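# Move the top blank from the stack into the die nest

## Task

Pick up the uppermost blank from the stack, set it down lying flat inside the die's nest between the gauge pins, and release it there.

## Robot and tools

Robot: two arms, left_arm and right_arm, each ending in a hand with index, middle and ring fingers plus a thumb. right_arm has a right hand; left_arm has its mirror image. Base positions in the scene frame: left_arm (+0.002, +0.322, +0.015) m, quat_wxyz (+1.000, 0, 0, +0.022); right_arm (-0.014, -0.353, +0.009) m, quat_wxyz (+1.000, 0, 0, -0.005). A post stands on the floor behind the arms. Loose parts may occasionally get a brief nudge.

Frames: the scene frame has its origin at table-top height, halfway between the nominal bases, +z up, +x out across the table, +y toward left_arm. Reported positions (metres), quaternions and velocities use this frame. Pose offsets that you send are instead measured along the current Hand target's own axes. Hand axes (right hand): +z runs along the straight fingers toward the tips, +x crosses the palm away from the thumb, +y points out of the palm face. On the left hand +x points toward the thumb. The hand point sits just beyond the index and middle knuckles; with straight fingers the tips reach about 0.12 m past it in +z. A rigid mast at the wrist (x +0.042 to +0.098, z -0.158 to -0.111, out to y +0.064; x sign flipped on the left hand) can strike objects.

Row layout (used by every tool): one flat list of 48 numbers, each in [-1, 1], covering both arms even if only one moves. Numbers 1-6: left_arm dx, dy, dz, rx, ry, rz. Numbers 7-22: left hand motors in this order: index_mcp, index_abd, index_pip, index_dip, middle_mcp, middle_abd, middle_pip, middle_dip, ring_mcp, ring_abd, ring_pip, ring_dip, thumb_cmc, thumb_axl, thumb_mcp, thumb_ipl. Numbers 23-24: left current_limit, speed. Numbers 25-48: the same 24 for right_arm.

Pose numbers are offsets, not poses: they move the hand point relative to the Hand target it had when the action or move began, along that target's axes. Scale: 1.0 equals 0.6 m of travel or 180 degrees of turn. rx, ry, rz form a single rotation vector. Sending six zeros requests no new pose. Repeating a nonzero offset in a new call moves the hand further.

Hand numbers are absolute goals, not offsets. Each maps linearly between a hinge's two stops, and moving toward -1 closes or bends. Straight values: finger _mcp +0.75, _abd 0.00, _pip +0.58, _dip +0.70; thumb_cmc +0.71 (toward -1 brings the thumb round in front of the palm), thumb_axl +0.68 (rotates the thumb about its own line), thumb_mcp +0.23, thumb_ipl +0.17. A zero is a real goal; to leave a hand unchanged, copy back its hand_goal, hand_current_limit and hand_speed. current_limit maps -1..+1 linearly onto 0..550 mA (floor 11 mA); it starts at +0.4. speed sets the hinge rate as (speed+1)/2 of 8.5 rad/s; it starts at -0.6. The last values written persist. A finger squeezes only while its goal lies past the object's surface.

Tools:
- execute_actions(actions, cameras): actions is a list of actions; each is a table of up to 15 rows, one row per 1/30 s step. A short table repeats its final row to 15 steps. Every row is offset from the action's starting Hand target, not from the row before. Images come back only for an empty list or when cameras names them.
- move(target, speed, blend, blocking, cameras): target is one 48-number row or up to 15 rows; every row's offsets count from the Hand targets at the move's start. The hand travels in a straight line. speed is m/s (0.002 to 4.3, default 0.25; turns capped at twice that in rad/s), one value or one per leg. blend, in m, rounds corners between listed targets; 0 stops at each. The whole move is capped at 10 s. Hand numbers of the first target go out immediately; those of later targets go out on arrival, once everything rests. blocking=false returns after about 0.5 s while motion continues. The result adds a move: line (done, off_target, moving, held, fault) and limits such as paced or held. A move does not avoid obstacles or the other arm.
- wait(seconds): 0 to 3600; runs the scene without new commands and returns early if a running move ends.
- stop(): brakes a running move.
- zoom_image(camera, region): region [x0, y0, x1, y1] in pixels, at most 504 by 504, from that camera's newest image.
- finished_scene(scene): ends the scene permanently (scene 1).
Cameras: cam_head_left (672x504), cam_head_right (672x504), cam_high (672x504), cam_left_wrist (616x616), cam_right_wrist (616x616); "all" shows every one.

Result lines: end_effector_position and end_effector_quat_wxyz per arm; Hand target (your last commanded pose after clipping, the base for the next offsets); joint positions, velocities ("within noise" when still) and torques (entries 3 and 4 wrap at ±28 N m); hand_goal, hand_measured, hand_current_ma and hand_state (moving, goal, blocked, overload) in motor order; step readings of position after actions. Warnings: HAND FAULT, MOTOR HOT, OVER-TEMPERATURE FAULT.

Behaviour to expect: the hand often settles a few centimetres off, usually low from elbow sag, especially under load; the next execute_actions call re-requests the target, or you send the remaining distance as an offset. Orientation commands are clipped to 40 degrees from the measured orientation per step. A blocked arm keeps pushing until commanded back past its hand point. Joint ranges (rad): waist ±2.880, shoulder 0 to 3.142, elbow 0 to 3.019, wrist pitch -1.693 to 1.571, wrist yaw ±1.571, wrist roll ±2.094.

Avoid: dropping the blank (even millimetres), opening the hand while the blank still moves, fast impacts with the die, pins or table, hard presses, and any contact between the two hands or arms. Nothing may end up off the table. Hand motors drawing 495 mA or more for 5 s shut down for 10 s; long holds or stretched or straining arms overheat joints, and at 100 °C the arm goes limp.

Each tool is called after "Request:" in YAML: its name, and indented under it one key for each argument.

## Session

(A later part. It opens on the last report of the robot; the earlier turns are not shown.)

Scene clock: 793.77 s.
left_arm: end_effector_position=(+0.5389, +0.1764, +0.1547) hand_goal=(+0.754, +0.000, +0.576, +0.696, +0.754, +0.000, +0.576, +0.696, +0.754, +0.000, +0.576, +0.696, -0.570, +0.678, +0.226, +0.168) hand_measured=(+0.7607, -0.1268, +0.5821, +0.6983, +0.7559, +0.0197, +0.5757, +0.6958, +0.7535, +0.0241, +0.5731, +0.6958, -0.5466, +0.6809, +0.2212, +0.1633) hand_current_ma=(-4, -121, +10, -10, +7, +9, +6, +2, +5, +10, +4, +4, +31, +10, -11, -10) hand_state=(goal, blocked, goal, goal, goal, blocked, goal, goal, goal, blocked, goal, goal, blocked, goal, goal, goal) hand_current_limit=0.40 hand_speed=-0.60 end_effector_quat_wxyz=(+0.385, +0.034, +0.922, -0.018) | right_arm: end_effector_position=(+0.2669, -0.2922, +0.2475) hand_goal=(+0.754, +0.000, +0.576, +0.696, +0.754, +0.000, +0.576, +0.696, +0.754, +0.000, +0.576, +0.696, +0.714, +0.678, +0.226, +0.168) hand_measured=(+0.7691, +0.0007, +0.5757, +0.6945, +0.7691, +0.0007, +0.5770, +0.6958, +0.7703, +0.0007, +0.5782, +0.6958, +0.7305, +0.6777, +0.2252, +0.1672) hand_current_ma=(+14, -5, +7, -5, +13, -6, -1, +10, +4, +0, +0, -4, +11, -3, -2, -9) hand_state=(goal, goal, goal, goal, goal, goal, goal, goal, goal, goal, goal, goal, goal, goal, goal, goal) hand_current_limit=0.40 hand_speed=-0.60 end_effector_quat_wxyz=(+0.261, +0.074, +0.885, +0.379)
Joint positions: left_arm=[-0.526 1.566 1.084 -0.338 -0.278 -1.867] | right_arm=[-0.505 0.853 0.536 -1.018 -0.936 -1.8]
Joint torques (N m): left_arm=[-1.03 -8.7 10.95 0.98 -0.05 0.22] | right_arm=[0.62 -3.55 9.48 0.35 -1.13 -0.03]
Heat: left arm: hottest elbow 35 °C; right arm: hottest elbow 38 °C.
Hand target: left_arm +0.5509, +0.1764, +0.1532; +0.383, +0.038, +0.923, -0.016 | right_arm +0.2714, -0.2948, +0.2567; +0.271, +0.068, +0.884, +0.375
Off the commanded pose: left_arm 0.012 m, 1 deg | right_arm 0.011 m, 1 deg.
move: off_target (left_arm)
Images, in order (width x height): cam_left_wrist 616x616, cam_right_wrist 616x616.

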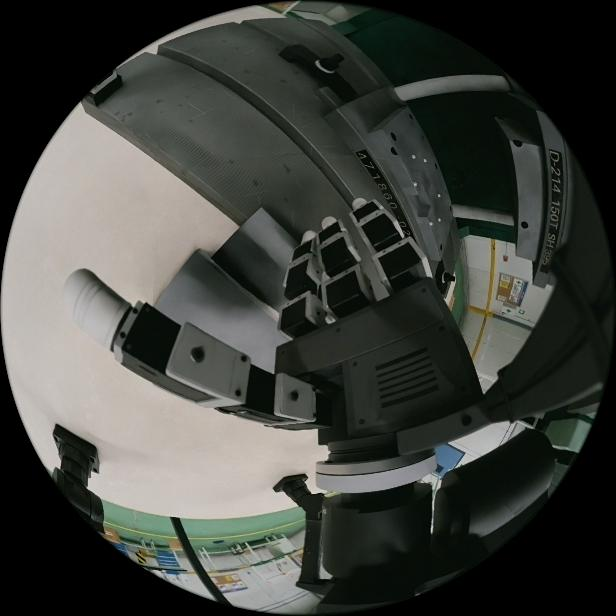

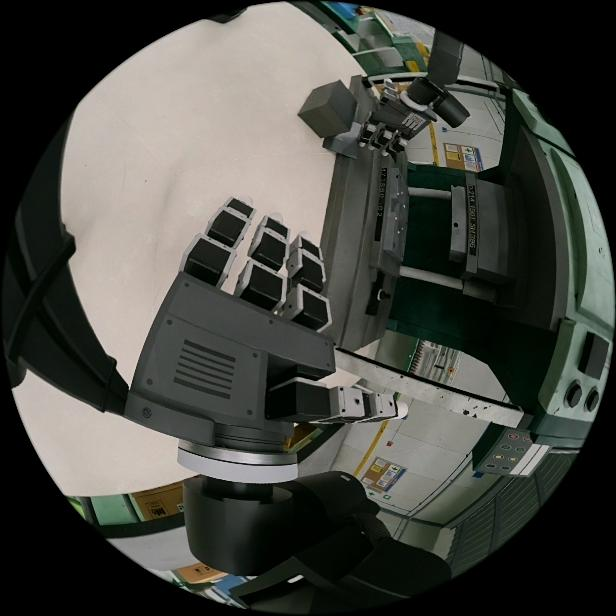

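Request:
move:
  target:
    - [-0.0945,-0.0041,-0.1648,0,0,0,0.754,0.0,0.576,0.696,0.754,0.0,0.576,0.696,0.754,0.0,0.576,0.696,-0.571,0.678,0.226,0.168,0.4,-0.6,0,0,0,0,0,0,0.754,0,0.576,0.696,0.754,0,0.576,0.696,0.754,0,0.576,0.696,0.714,0.678,0.226,0.168,0.4,-0.6]
    - [-0.2237,0.011,-0.0357,0,0.25,0,-0.479,0.0,0.576,0.696,-0.479,0.0,0.576,0.696,-0.479,0.0,0.576,0.696,0.714,0.678,0.2247,-0.751,0.4,-0.6,0,0,0,0,0,0,0.754,0,0.576,0.696,0.754,0,0.576,0.696,0.754,0,0.576,0.696,0.714,0.678,0.226,0.168,0.4,-0.6]
  cameras: ["all"]
  speed: [0.15,0.2]

Request:
zoom_image:
  camera: "cam_high"
  region: [310, 260, 410, 360]

Request:
zoom_image:
  camera: "cam_right_wrist"
  region: [280, 60, 400, 160]

Request:
zoom_image:
  camera: "cam_left_wrist"
  region: [140, 150, 440, 450]

Scene clock: 896.97 s.
left_arm: end_effector_position=(+0.6180, +0.1739, +0.2419) hand_goal=(-0.478, +0.000, +0.576, +0.696, -0.478, +0.000, +0.576, +0.696, -0.478, +0.000, +0.576, +0.696, +0.714, +0.678, +0.224, -0.750) hand_measured=(-0.4428, +0.0007, +0.5821, +0.6971, -0.4465, +0.0080, +0.5808, +0.6958, -0.4428, +0.0095, +0.5770, +0.6971, +0.7167, +0.6809, +0.2203, -0.7494) hand_current_ma=(+31, +5, +13, -9, +42, -6, +8, -4, +45, +3, +8, +6, +10, +11, -8, -9) hand_state=(blocked, goal, goal, goal, blocked, goal, goal, goal, blocked, goal, goal, goal, goal, goal, goal, goal) hand_current_limit=0.40 hand_speed=-0.60 end_effector_quat_wxyz=(+0.024, +0.047, +0.999, -0.001) | right_arm: end_effector_position=(+0.2669, -0.2922, +0.2475) hand_goal=(+0.754, +0.000, +0.576, +0.696, +0.754, +0.000, +0.576, +0.696, +0.754, +0.000, +0.576, +0.696, +0.714, +0.678, +0.226, +0.168) hand_measured=(+0.7703, +0.0007, +0.5770, +0.6945, +0.7679, -0.0008, +0.5770, +0.6958, +0.7703, -0.0008, +0.5757, +0.6971, +0.7305, +0.6767, +0.2252, +0.1681) hand_current_ma=(+12, -6, +5, -3, +5, +0, -2, +3, +11, -2, +4, -2, +18, -6, +2, -5) hand_state=(goal, goal, goal, goal, goal, goal, goal, goal, goal, goal, goal, goal, goal, goal, goal, goal) hand_current_limit=0.40 hand_speed=-0.60 end_effector_quat_wxyz=(+0.261, +0.074, +0.885, +0.379)
Joint positions: left_arm=[-0.405 2.145 2.311 -1.691 -0.014 -1.837] | right_arm=[-0.505 0.853 0.536 -1.018 -0.936 -1.8]
Joint torques (N m): left_arm=[-0.73 -16.67 12.9 -0.58 -0.27 0.05] | right_arm=[0.5 -3.6 9.54 0.24 -1.16 -0.07]
Heat: left arm: hottest elbow 37 °C; right arm: hottest elbow 39 °C.
Hand target: left_arm +0.6309, +0.1765, +0.2632; +0.000, +0.041, +0.999, +0.000 | right_arm +0.2714, -0.2948, +0.2567; +0.271, +0.068, +0.884, +0.375
Off the commanded pose: left_arm 0.025 m, 3 deg | right_arm 0.011 m, 1 deg.
joint sent to its limit (left arm) — joint 4 (wrist pitch), lower limit. The joint targets are off in orientation, not in position.
move: off_target (left_arm); target 2's new numbers were sent with left_arm's hand 0.025 m and 3 deg from that target

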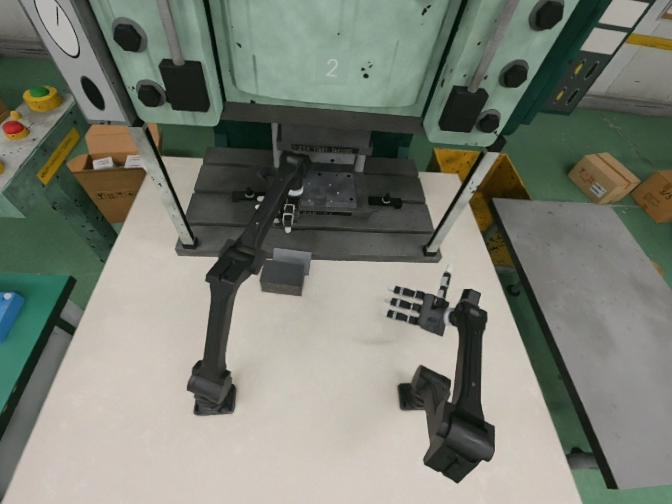

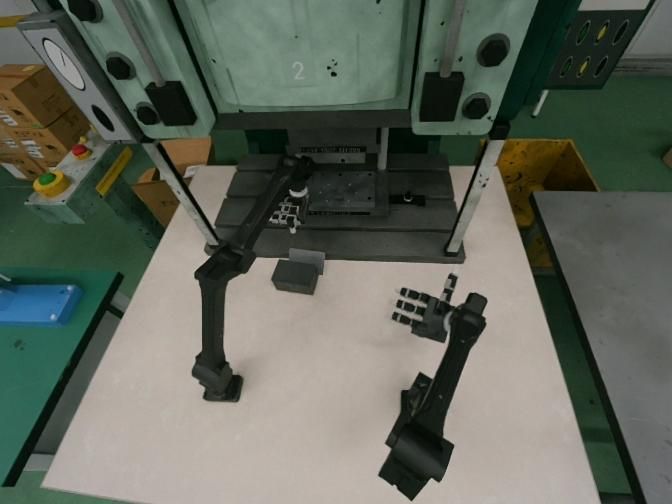

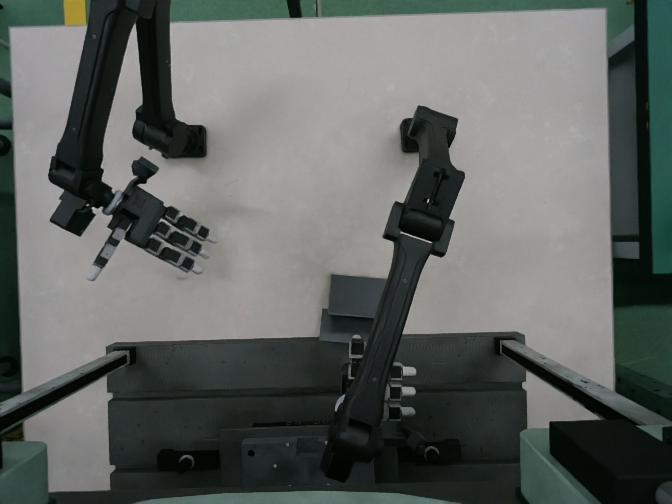

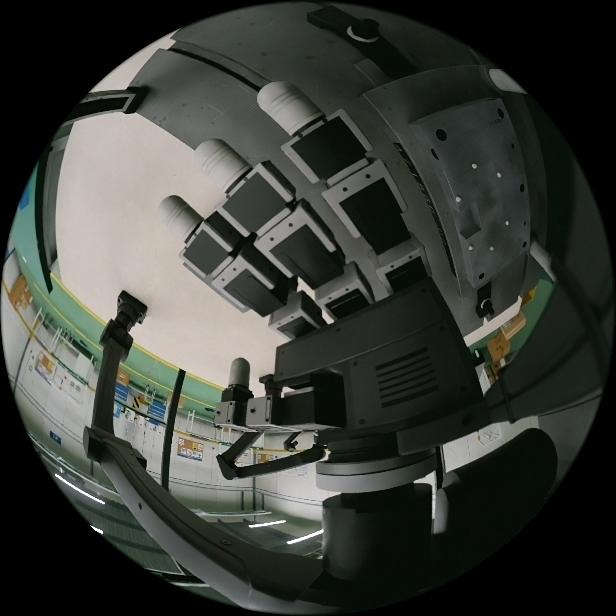

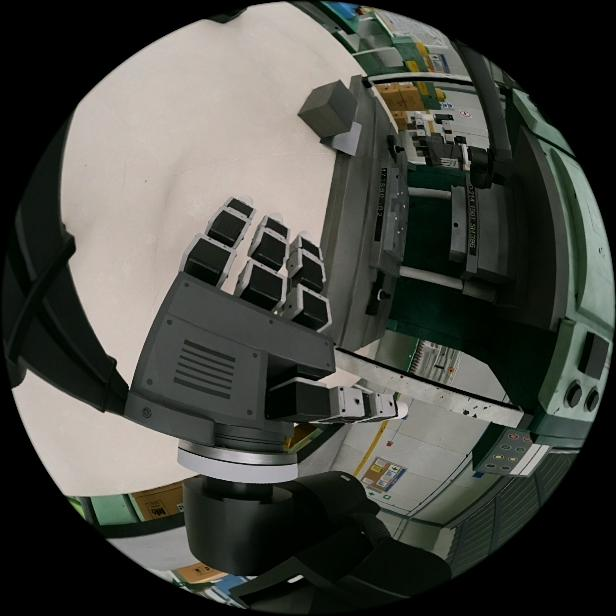

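Scaled by 5.040 from the camera's image (finer frame: 960x720).

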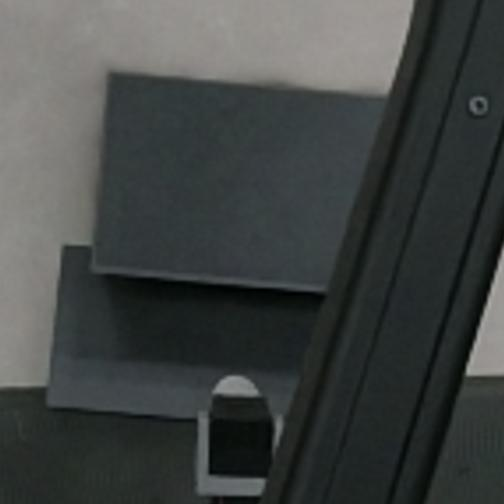

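Scaled by 4.200 from the camera's image (finer frame: 880x880).

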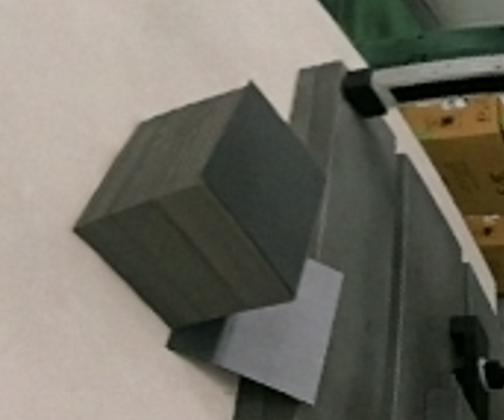

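Scaled by 1.680 from the camera's image (finer frame: 880x880).

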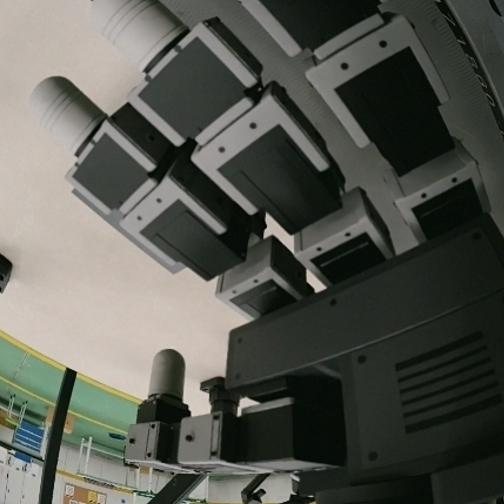

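Request:
move:
  target: [-0.0315,0.0027,0.2383,0,0,0,-0.479,0.0,0.576,0.696,-0.479,0.0,0.576,0.696,-0.479,0.0,0.576,0.696,0.714,0.678,0.2247,-0.751,0.4,-0.6,0,0,0,0,0,0,0.754,0,0.576,0.696,0.754,0,0.576,0.696,0.754,0,0.576,0.696,0.714,0.678,0.226,0.168,0.4,-0.6]
  cameras: ["all"]
  speed: 0.12

Request:
zoom_image:
  camera: "cam_high"
  region: [310, 280, 430, 400]

Request:
zoom_image:
  camera: "cam_right_wrist"
  region: [280, 60, 440, 200]

Request:
zoom_image:
  camera: "cam_head_right"
  region: [240, 200, 360, 300]

Scene clock: 917.43 s.
left_arm: end_effector_position=(+0.6455, +0.1694, +0.1205) hand_goal=(-0.478, +0.000, +0.576, +0.696, -0.478, +0.000, +0.576, +0.696, -0.478, +0.000, +0.576, +0.696, +0.714, +0.678, +0.224, -0.750) hand_measured=(-0.4428, +0.0007, +0.5821, +0.6971, -0.4465, +0.0080, +0.5808, +0.6958, -0.4428, +0.0109, +0.5770, +0.6971, +0.7167, +0.6809, +0.2203, -0.7494) hand_current_ma=(+31, +7, +11, -10, +48, -1, +7, -3, +42, -2, +8, +3, +12, +12, -8, -9) hand_state=(blocked, goal, goal, goal, blocked, goal, goal, goal, blocked, goal, goal, goal, goal, goal, goal, goal) hand_current_limit=0.40 hand_speed=-0.60 end_effector_quat_wxyz=(-0.003, +0.041, +0.999, +0.002) | right_arm: end_effector_position=(+0.2669, -0.2922, +0.2475) hand_goal=(+0.754, +0.000, +0.576, +0.696, +0.754, +0.000, +0.576, +0.696, +0.754, +0.000, +0.576, +0.696, +0.714, +0.678, +0.226, +0.168) hand_measured=(+0.7691, +0.0007, +0.5770, +0.6958, +0.7703, +0.0007, +0.5770, +0.6971, +0.7679, -0.0008, +0.5770, +0.6958, +0.7318, +0.6767, +0.2252, +0.1681) hand_current_ma=(+12, -3, +2, -6, +10, +0, -5, +8, +9, +5, +4, -2, +13, +0, +0, -3) hand_state=(goal, goal, goal, goal, goal, goal, goal, goal, goal, goal, goal, goal, goal, goal, goal, goal) hand_current_limit=0.40 hand_speed=-0.60 end_effector_quat_wxyz=(+0.261, +0.074, +0.885, +0.379)
Joint positions: left_arm=[-0.393 2.285 2.234 -1.527 -0.002 -1.837] | right_arm=[-0.505 0.853 0.536 -1.018 -0.936 -1.8]
Joint torques (N m): left_arm=[-0.67 -17.79 8.13 0.03 -0.18 0.07] | right_arm=[0.85 -3.72 9.47 0.31 -1.1 -0.04]
Heat: left arm: hottest elbow 40 °C; right arm: hottest elbow 39 °C.
Hand target: left_arm +0.6499, +0.1767, +0.1201; +0.000, +0.041, +0.999, +0.000 | right_arm +0.2714, -0.2948, +0.2567; +0.271, +0.068, +0.884, +0.375
Off the commanded pose: left_arm 0.009 m, 0 deg | right_arm 0.011 m, 1 deg.
move: done

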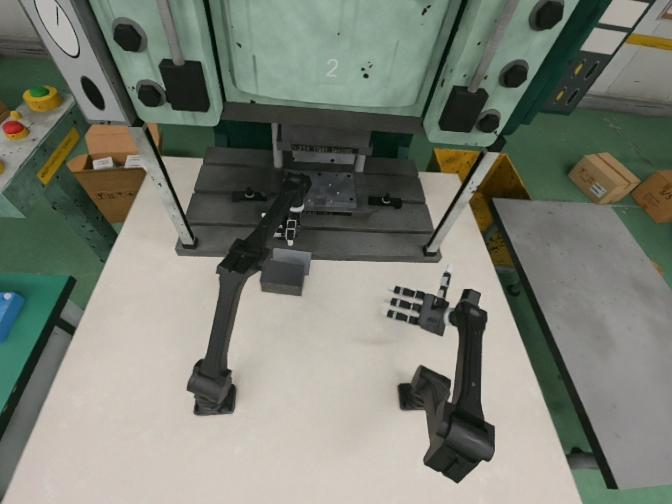

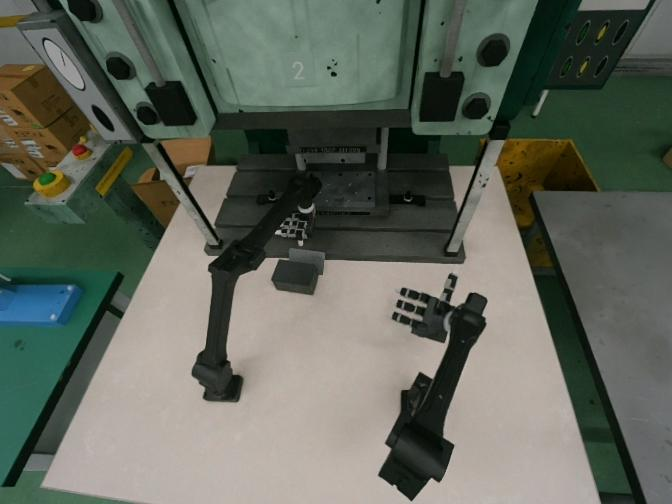

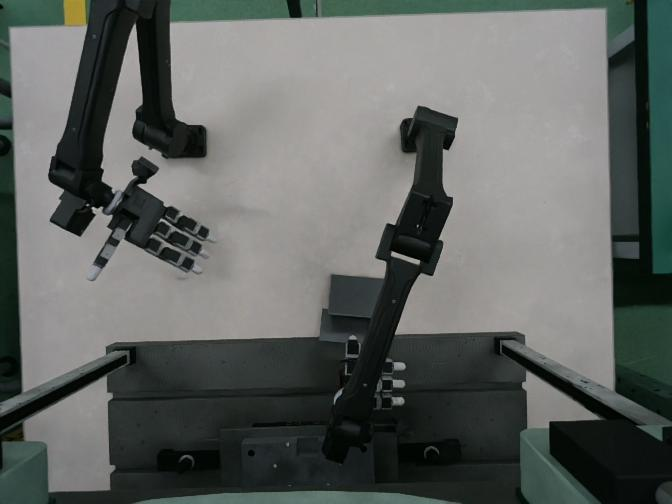

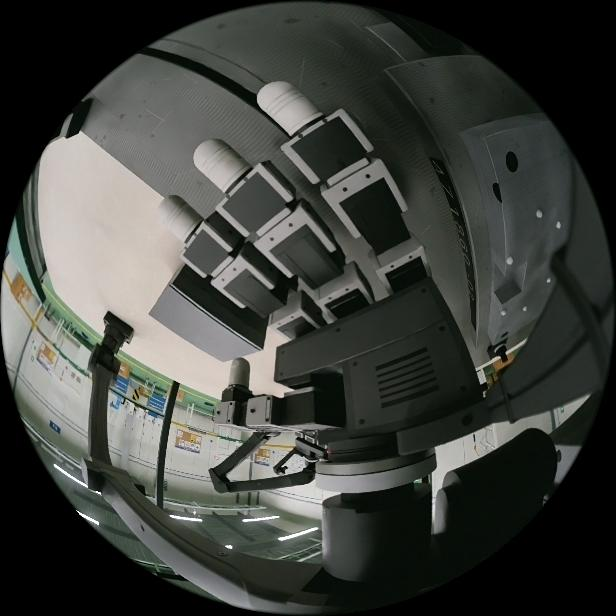

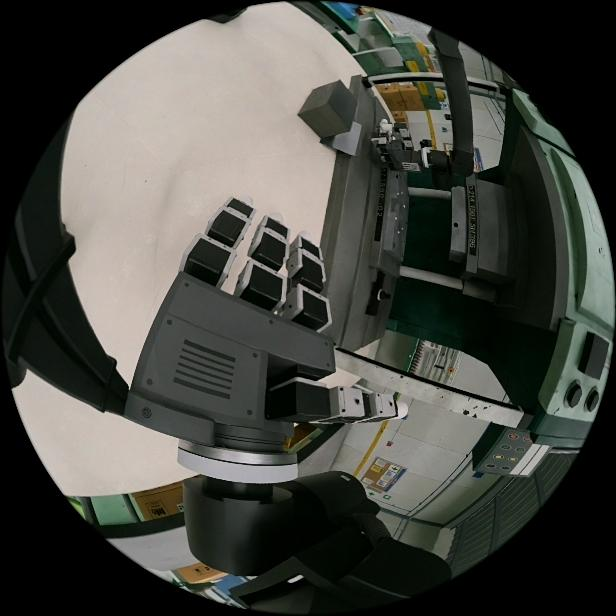

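Scaled by 4.200 from the camera's image (finer frame: 960x720).

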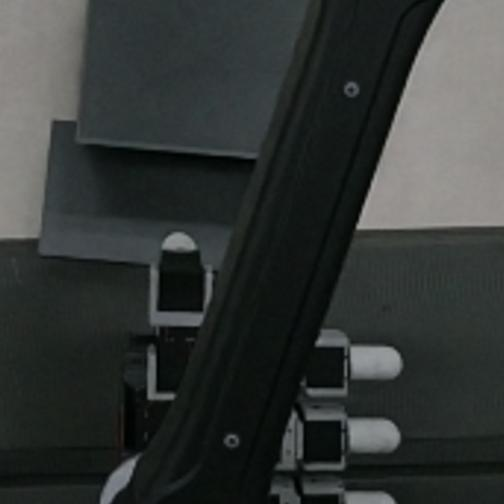

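Scaled by 3.150 from the camera's image (finer frame: 880x880).

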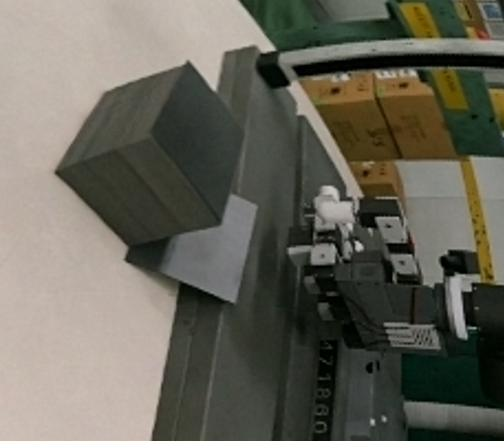

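Scaled by 4.200 from the camera's image (finer frame: 960x720).

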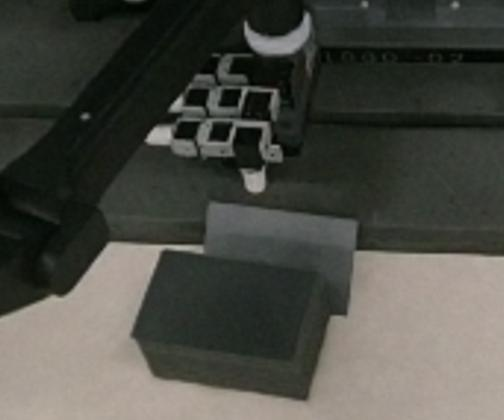

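Request:
move:
  target: [0.0167,-0.0013,0.0967,0,0,0,-0.479,0.0,0.576,0.696,-0.479,0.0,0.576,0.696,-0.479,0.0,0.576,0.696,0.714,0.678,0.2247,-0.751,0.4,-0.6,0,0,0,0,0,0,0.754,0,0.576,0.696,0.754,0,0.576,0.696,0.754,0,0.576,0.696,0.714,0.678,0.226,0.168,0.4,-0.6]
  cameras: ["all"]
  speed: 0.06

Request:
zoom_image:
  camera: "cam_high"
  region: [310, 280, 430, 400]

Request:
zoom_image:
  camera: "cam_right_wrist"
  region: [300, 80, 420, 200]

Request:
zoom_image:
  camera: "cam_head_right"
  region: [240, 210, 340, 300]

Scene clock: 940.63 s.
left_arm: end_effector_position=(+0.6435, +0.1703, +0.0796) hand_goal=(-0.478, +0.000, +0.576, +0.696, -0.478, +0.000, +0.576, +0.696, -0.478, +0.000, +0.576, +0.696, +0.714, +0.678, +0.224, -0.750) hand_measured=(-0.4778, +0.0007, +0.5821, +0.6983, -0.4754, +0.0065, +0.5808, +0.6958, -0.4730, +0.0065, +0.5770, +0.6971, +0.7167, +0.6809, +0.2203, -0.7494) hand_current_ma=(-13, +3, +16, -6, +8, -5, +12, +3, +8, -4, +11, +4, +12, +11, -10, -6) hand_state=(goal, goal, goal, goal, goal, goal, goal, goal, goal, goal, goal, goal, goal, goal, goal, goal) hand_current_limit=0.40 hand_speed=-0.60 end_effector_quat_wxyz=(+0.012, +0.041, +0.999, -0.002) | right_arm: end_effector_position=(+0.2669, -0.2922, +0.2475) hand_goal=(+0.754, +0.000, +0.576, +0.696, +0.754, +0.000, +0.576, +0.696, +0.754, +0.000, +0.576, +0.696, +0.714, +0.678, +0.226, +0.168) hand_measured=(+0.7679, +0.0007, +0.5770, +0.6958, +0.7703, -0.0008, +0.5770, +0.6958, +0.7703, -0.0008, +0.5757, +0.6958, +0.7318, +0.6777, +0.2262, +0.1672) hand_current_ma=(+4, -6, +3, -6, +8, +0, +1, +2, +3, +2, +6, -9, +13, +0, +10, +0) hand_state=(goal, goal, goal, goal, goal, goal, goal, goal, goal, goal, goal, goal, goal, goal, goal, goal) hand_current_limit=0.40 hand_speed=-0.60 end_effector_quat_wxyz=(+0.261, +0.074, +0.885, +0.379)
Joint positions: left_arm=[-0.393 2.266 2.094 -1.376 -0.003 -1.837] | right_arm=[-0.505 0.853 0.536 -1.018 -0.936 -1.8]
Joint torques (N m): left_arm=[-0.97 -16.62 6.32 0.24 -0.15 0.01] | right_arm=[0.73 -3.72 9.55 0.32 -1.14 -0.06]
Heat: left arm: hottest elbow 37 °C; right arm: hottest elbow 39 °C.
Hand target: left_arm +0.6400, +0.1767, +0.0623; +0.000, +0.041, +0.999, +0.000 | right_arm +0.2714, -0.2948, +0.2567; +0.271, +0.068, +0.884, +0.375
Off the commanded pose: left_arm 0.019 m, 1 deg | right_arm 0.011 m, 1 deg.
move: off_target (left_arm)

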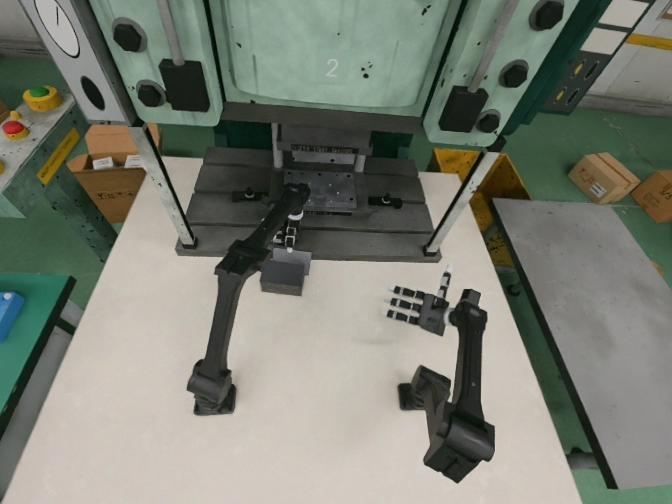

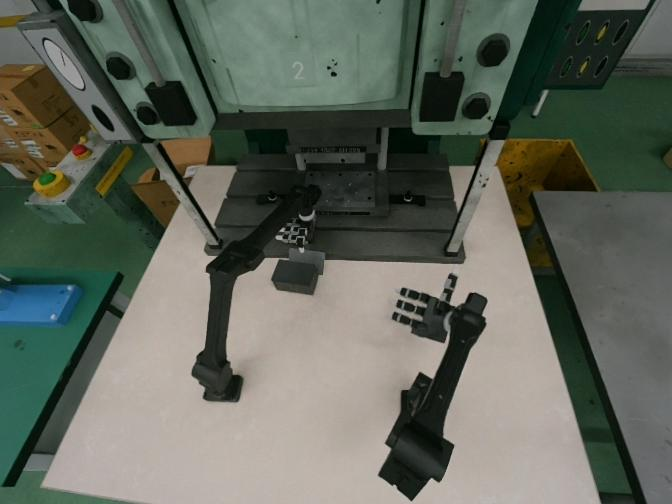

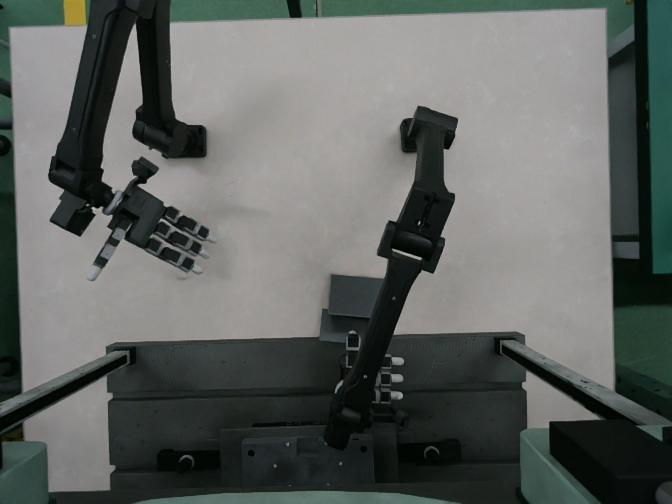

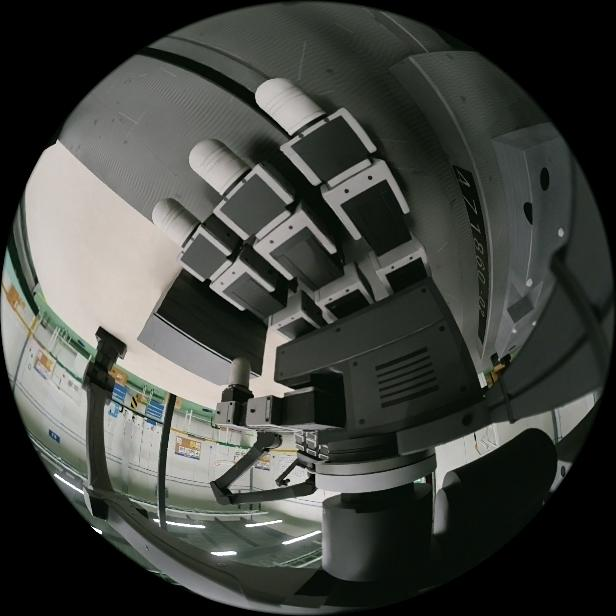

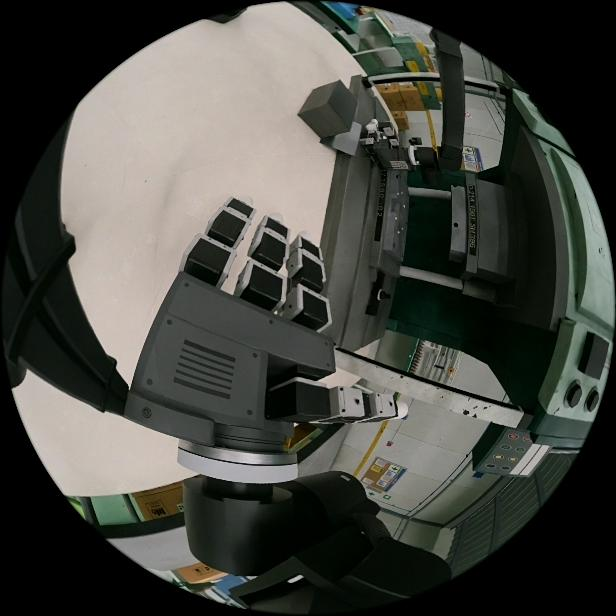

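Scaled by 4.200 from the camera's image (finer frame: 960x720).

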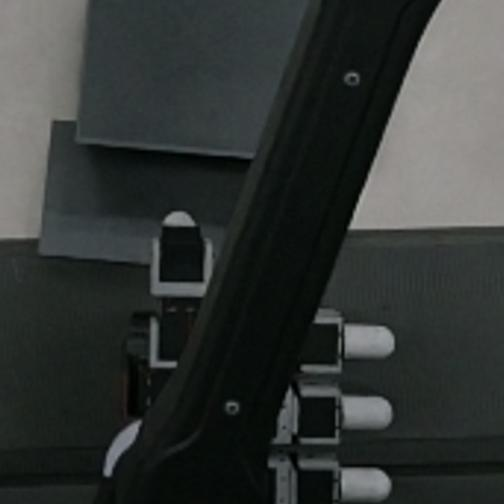

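Scaled by 4.200 from the camera's image (finer frame: 880x880).

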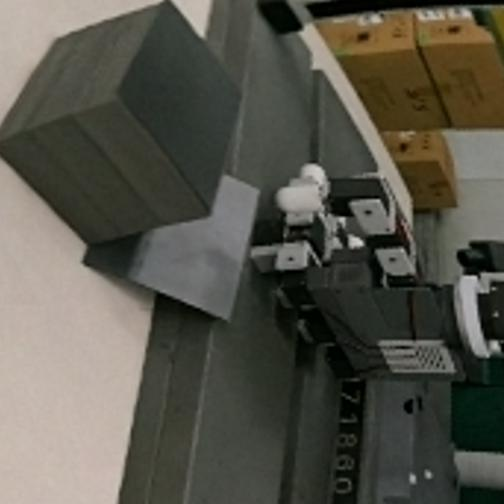

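Scaled by 5.040 from the camera's image (finer frame: 960x720).

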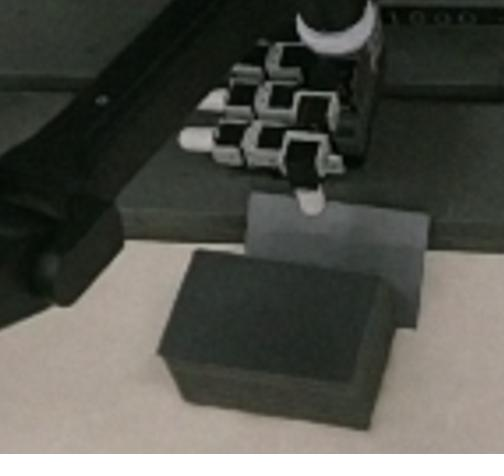

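Request:
move:
  target: [0,0,0.0133,0,0,0,-0.479,0.0,0.576,0.696,-0.479,0.0,0.576,0.696,-0.479,0.0,0.576,0.696,0.714,0.678,0.2247,-0.751,0.4,-0.6,0,0,0,0,0,0,0.754,0,0.576,0.696,0.754,0,0.576,0.696,0.754,0,0.576,0.696,0.714,0.678,0.226,0.168,0.4,-0.6]
  cameras: ["cam_right_wrist"]
  speed: 0.06

Request:
zoom_image:
  camera: "cam_right_wrist"
  region: [320, 90, 410, 180]

Scene clock: 980.17 s.
left_arm: end_effector_position=(+0.6434, +0.1703, +0.0789) hand_goal=(-0.478, +0.000, +0.576, +0.696, -0.478, +0.000, +0.576, +0.696, -0.478, +0.000, +0.576, +0.696, +0.714, +0.678, +0.224, -0.750) hand_measured=(-0.4838, +0.0007, +0.5821, +0.6971, -0.4754, +0.0080, +0.5821, +0.6958, -0.4682, +0.0065, +0.5770, +0.6971, +0.7167, +0.6809, +0.2203, -0.7494) hand_current_ma=(-11, +3, +9, -8, +8, -4, +6, -3, +11, +0, +9, +7, +10, +14, -8, -6) hand_state=(goal, goal, goal, goal, goal, goal, goal, goal, goal, goal, goal, goal, goal, goal, goal, goal) hand_current_limit=0.40 hand_speed=-0.60 end_effector_quat_wxyz=(+0.014, +0.041, +0.999, -0.003) | right_arm: end_effector_position=(+0.2669, -0.2922, +0.2475) hand_goal=(+0.754, +0.000, +0.576, +0.696, +0.754, +0.000, +0.576, +0.696, +0.754, +0.000, +0.576, +0.696, +0.714, +0.678, +0.226, +0.168) hand_measured=(+0.7679, -0.0008, +0.5757, +0.6971, +0.7703, -0.0008, +0.5770, +0.6958, +0.7691, +0.0007, +0.5770, +0.6958, +0.7305, +0.6777, +0.2252, +0.1672) hand_current_ma=(+16, -12, +14, -8, +10, +0, -9, +6, +6, -4, +6, -3, +14, +2, +5, -2) hand_state=(goal, goal, goal, goal, goal, goal, goal, goal, goal, goal, goal, goal, goal, goal, goal, goal) hand_current_limit=0.40 hand_speed=-0.60 end_effector_quat_wxyz=(+0.261, +0.074, +0.885, +0.379)
Joint positions: left_arm=[-0.393 2.261 2.084 -1.365 -0.002 -1.837] | right_arm=[-0.505 0.853 0.536 -1.018 -0.936 -1.8]
Joint torques (N m): left_arm=[-0.85 -16.26 6.15 0.53 -0.16 -0.02] | right_arm=[0.62 -3.55 9.5 0.24 -1.16 -0.07]
Heat: left arm: hottest elbow 33 °C; right arm: hottest elbow 39 °C.
Hand target: left_arm +0.6400, +0.1767, +0.0543; +0.000, +0.041, +0.999, +0.000 | right_arm +0.2714, -0.2948, +0.2567; +0.271, +0.068, +0.884, +0.375
Off the commanded pose: left_arm 0.026 m, 2 deg | right_arm 0.011 m, 1 deg.
move: off_target (left_arm)

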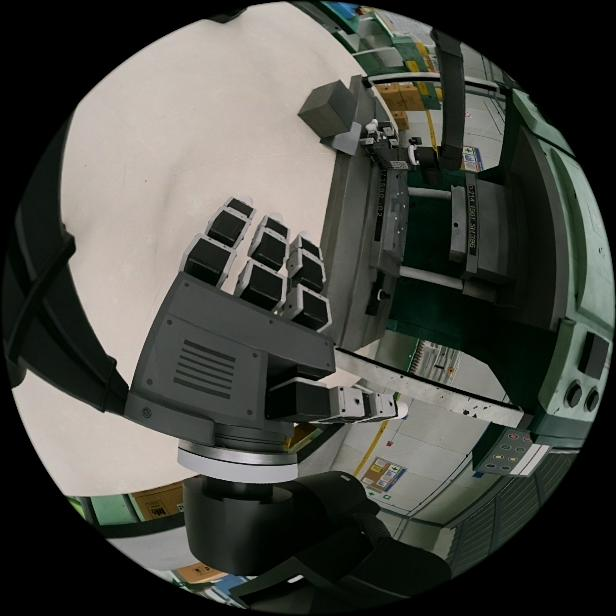

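Scaled by 5.600 from the camera's image (finer frame: 880x880).

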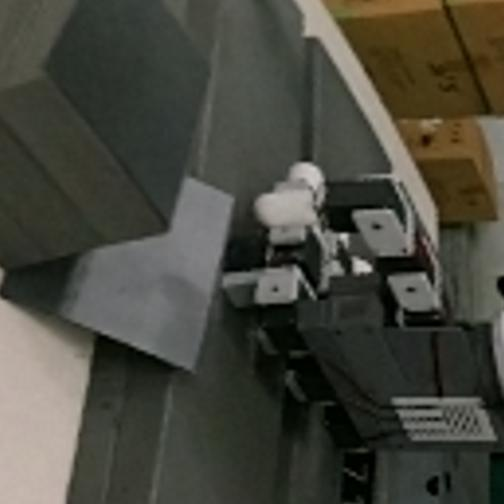

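Request:
move:
  target: [0.0415,-0.0035,-0.0262,0,0,0,-0.479,0.0,0.576,0.696,-0.479,0.0,0.576,0.696,-0.479,0.0,0.576,0.696,0.714,0.678,0.2247,-0.751,0.4,-0.6,0,0,0,0,0,0,0.754,0,0.576,0.696,0.754,0,0.576,0.696,0.754,0,0.576,0.696,0.714,0.678,0.226,0.168,0.4,-0.6]
  cameras: ["all"]
  speed: 0.04

Request:
zoom_image:
  camera: "cam_right_wrist"
  region: [310, 90, 400, 180]

Request:
zoom_image:
  camera: "cam_high"
  region: [310, 280, 430, 400]

Request:
zoom_image:
  camera: "cam_head_right"
  region: [240, 210, 340, 300]

Scene clock: 1000.87 s.
left_arm: end_effector_position=(+0.6225, +0.1780, +0.0796) hand_goal=(-0.478, +0.000, +0.576, +0.696, -0.478, +0.000, +0.576, +0.696, -0.478, +0.000, +0.576, +0.696, +0.714, +0.678, +0.224, -0.750) hand_measured=(-0.4742, +0.0007, +0.5834, +0.6971, -0.4742, +0.0080, +0.5808, +0.6958, -0.4754, +0.0065, +0.5770, +0.6971, +0.7154, +0.6809, +0.2203, -0.7494) hand_current_ma=(-4, +4, +12, -6, +10, +1, +5, -5, +9, -1, +7, +5, +8, +9, -13, -10) hand_state=(goal, goal, goal, goal, goal, goal, goal, goal, goal, goal, goal, goal, goal, goal, goal, goal) hand_current_limit=0.40 hand_speed=-0.60 end_effector_quat_wxyz=(+0.010, +0.041, +0.999, -0.002) | right_arm: end_effector_position=(+0.2669, -0.2922, +0.2475) hand_goal=(+0.754, +0.000, +0.576, +0.696, +0.754, +0.000, +0.576, +0.696, +0.754, +0.000, +0.576, +0.696, +0.714, +0.678, +0.226, +0.168) hand_measured=(+0.7691, +0.0021, +0.5757, +0.6971, +0.7691, +0.0007, +0.5770, +0.6958, +0.7703, +0.0007, +0.5770, +0.6958, +0.7318, +0.6777, +0.2252, +0.1672) hand_current_ma=(+14, -6, +6, -8, +9, +3, +2, +2, +9, -2, +5, -4, +10, -12, +3, +2) hand_state=(goal, goal, goal, goal, goal, goal, goal, goal, goal, goal, goal, goal, goal, goal, goal, goal) hand_current_limit=0.40 hand_speed=-0.60 end_effector_quat_wxyz=(+0.261, +0.074, +0.885, +0.379)
Joint positions: left_arm=[-0.393 2.198 1.974 -1.328 -0.003 -1.837] | right_arm=[-0.505 0.853 0.536 -1.018 -0.936 -1.8]
Joint torques (N m): left_arm=[-1.79 -16.62 6.38 0.03 -0.13 -0.14] | right_arm=[0.73 -3.66 9.5 0.23 -1.15 -0.04]
Heat: left arm: hottest elbow 32 °C; right arm: hottest elbow 39 °C.
Hand target: left_arm +0.6150, +0.1766, +0.0700; +0.000, +0.041, +0.999, +0.000 | right_arm +0.2714, -0.2948, +0.2567; +0.271, +0.068, +0.884, +0.375
Off the commanded pose: left_arm 0.012 m, 1 deg | right_arm 0.011 m, 1 deg.
move: off_target (left_arm)

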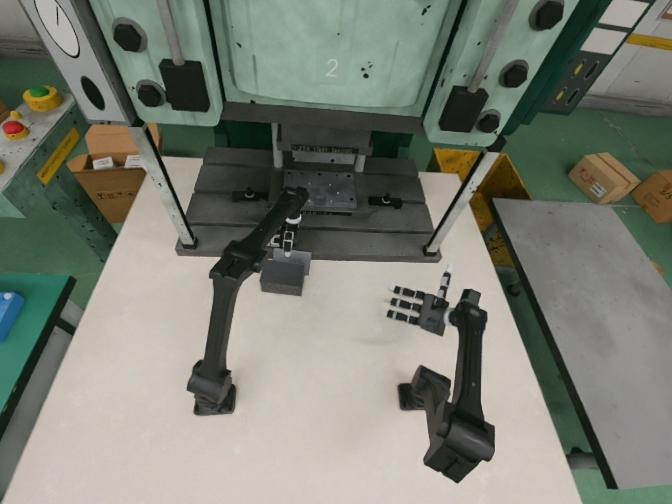

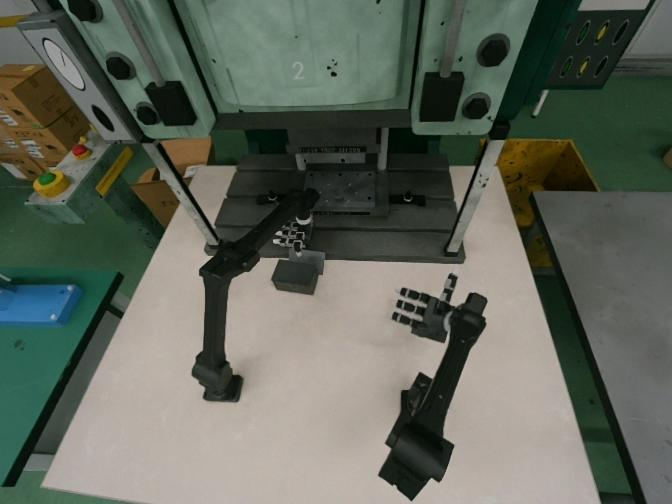

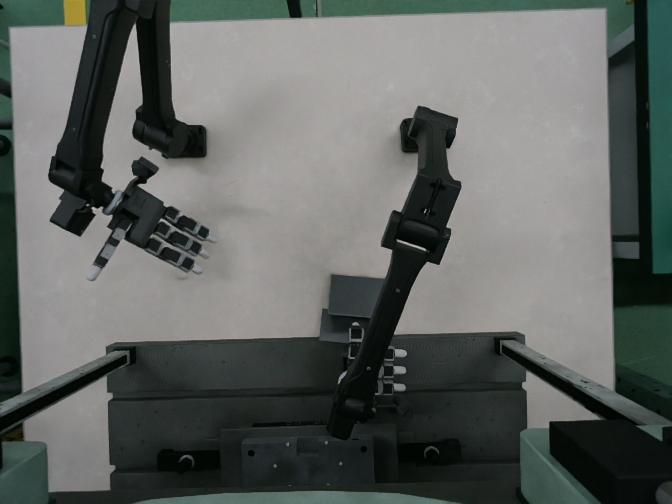

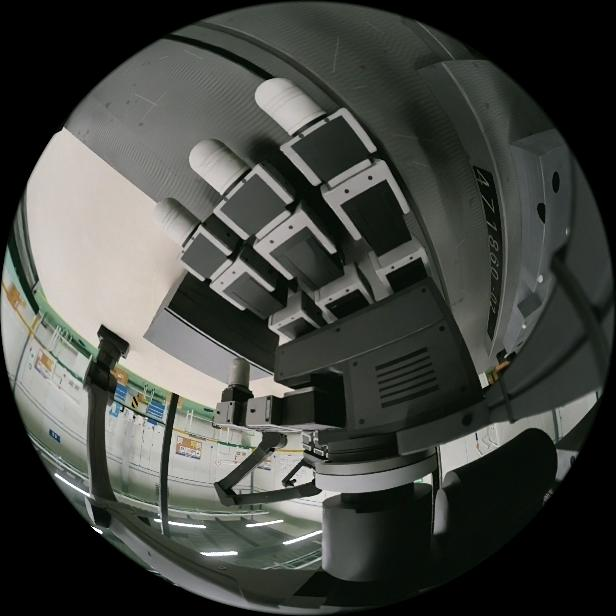

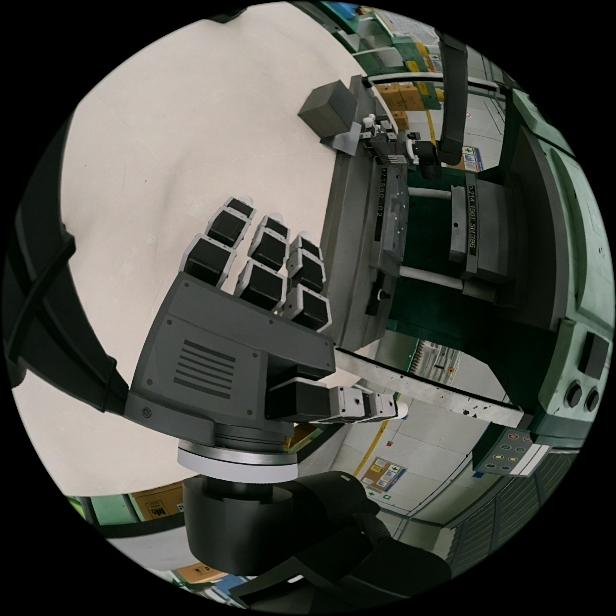

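Scaled by 5.600 from the camera's image (finer frame: 880x880).

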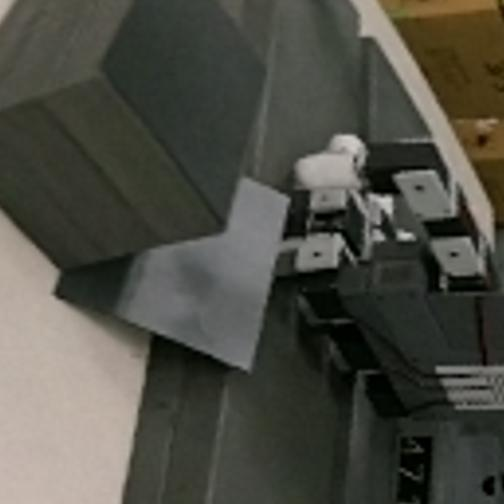

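Scaled by 4.200 from the camera's image (finer frame: 960x720).

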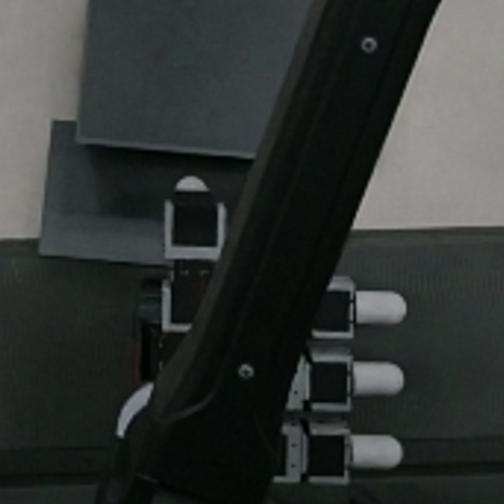

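Scaled by 5.040 from the camera's image (finer frame: 960x720).

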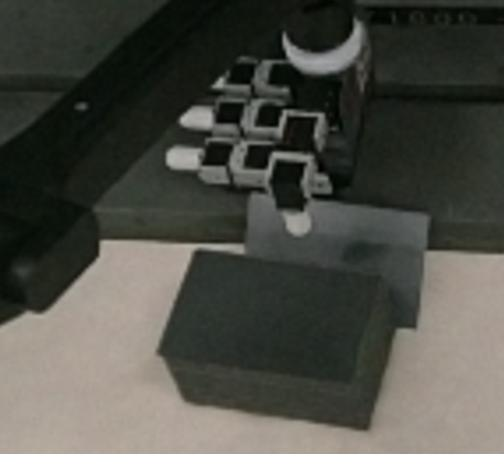

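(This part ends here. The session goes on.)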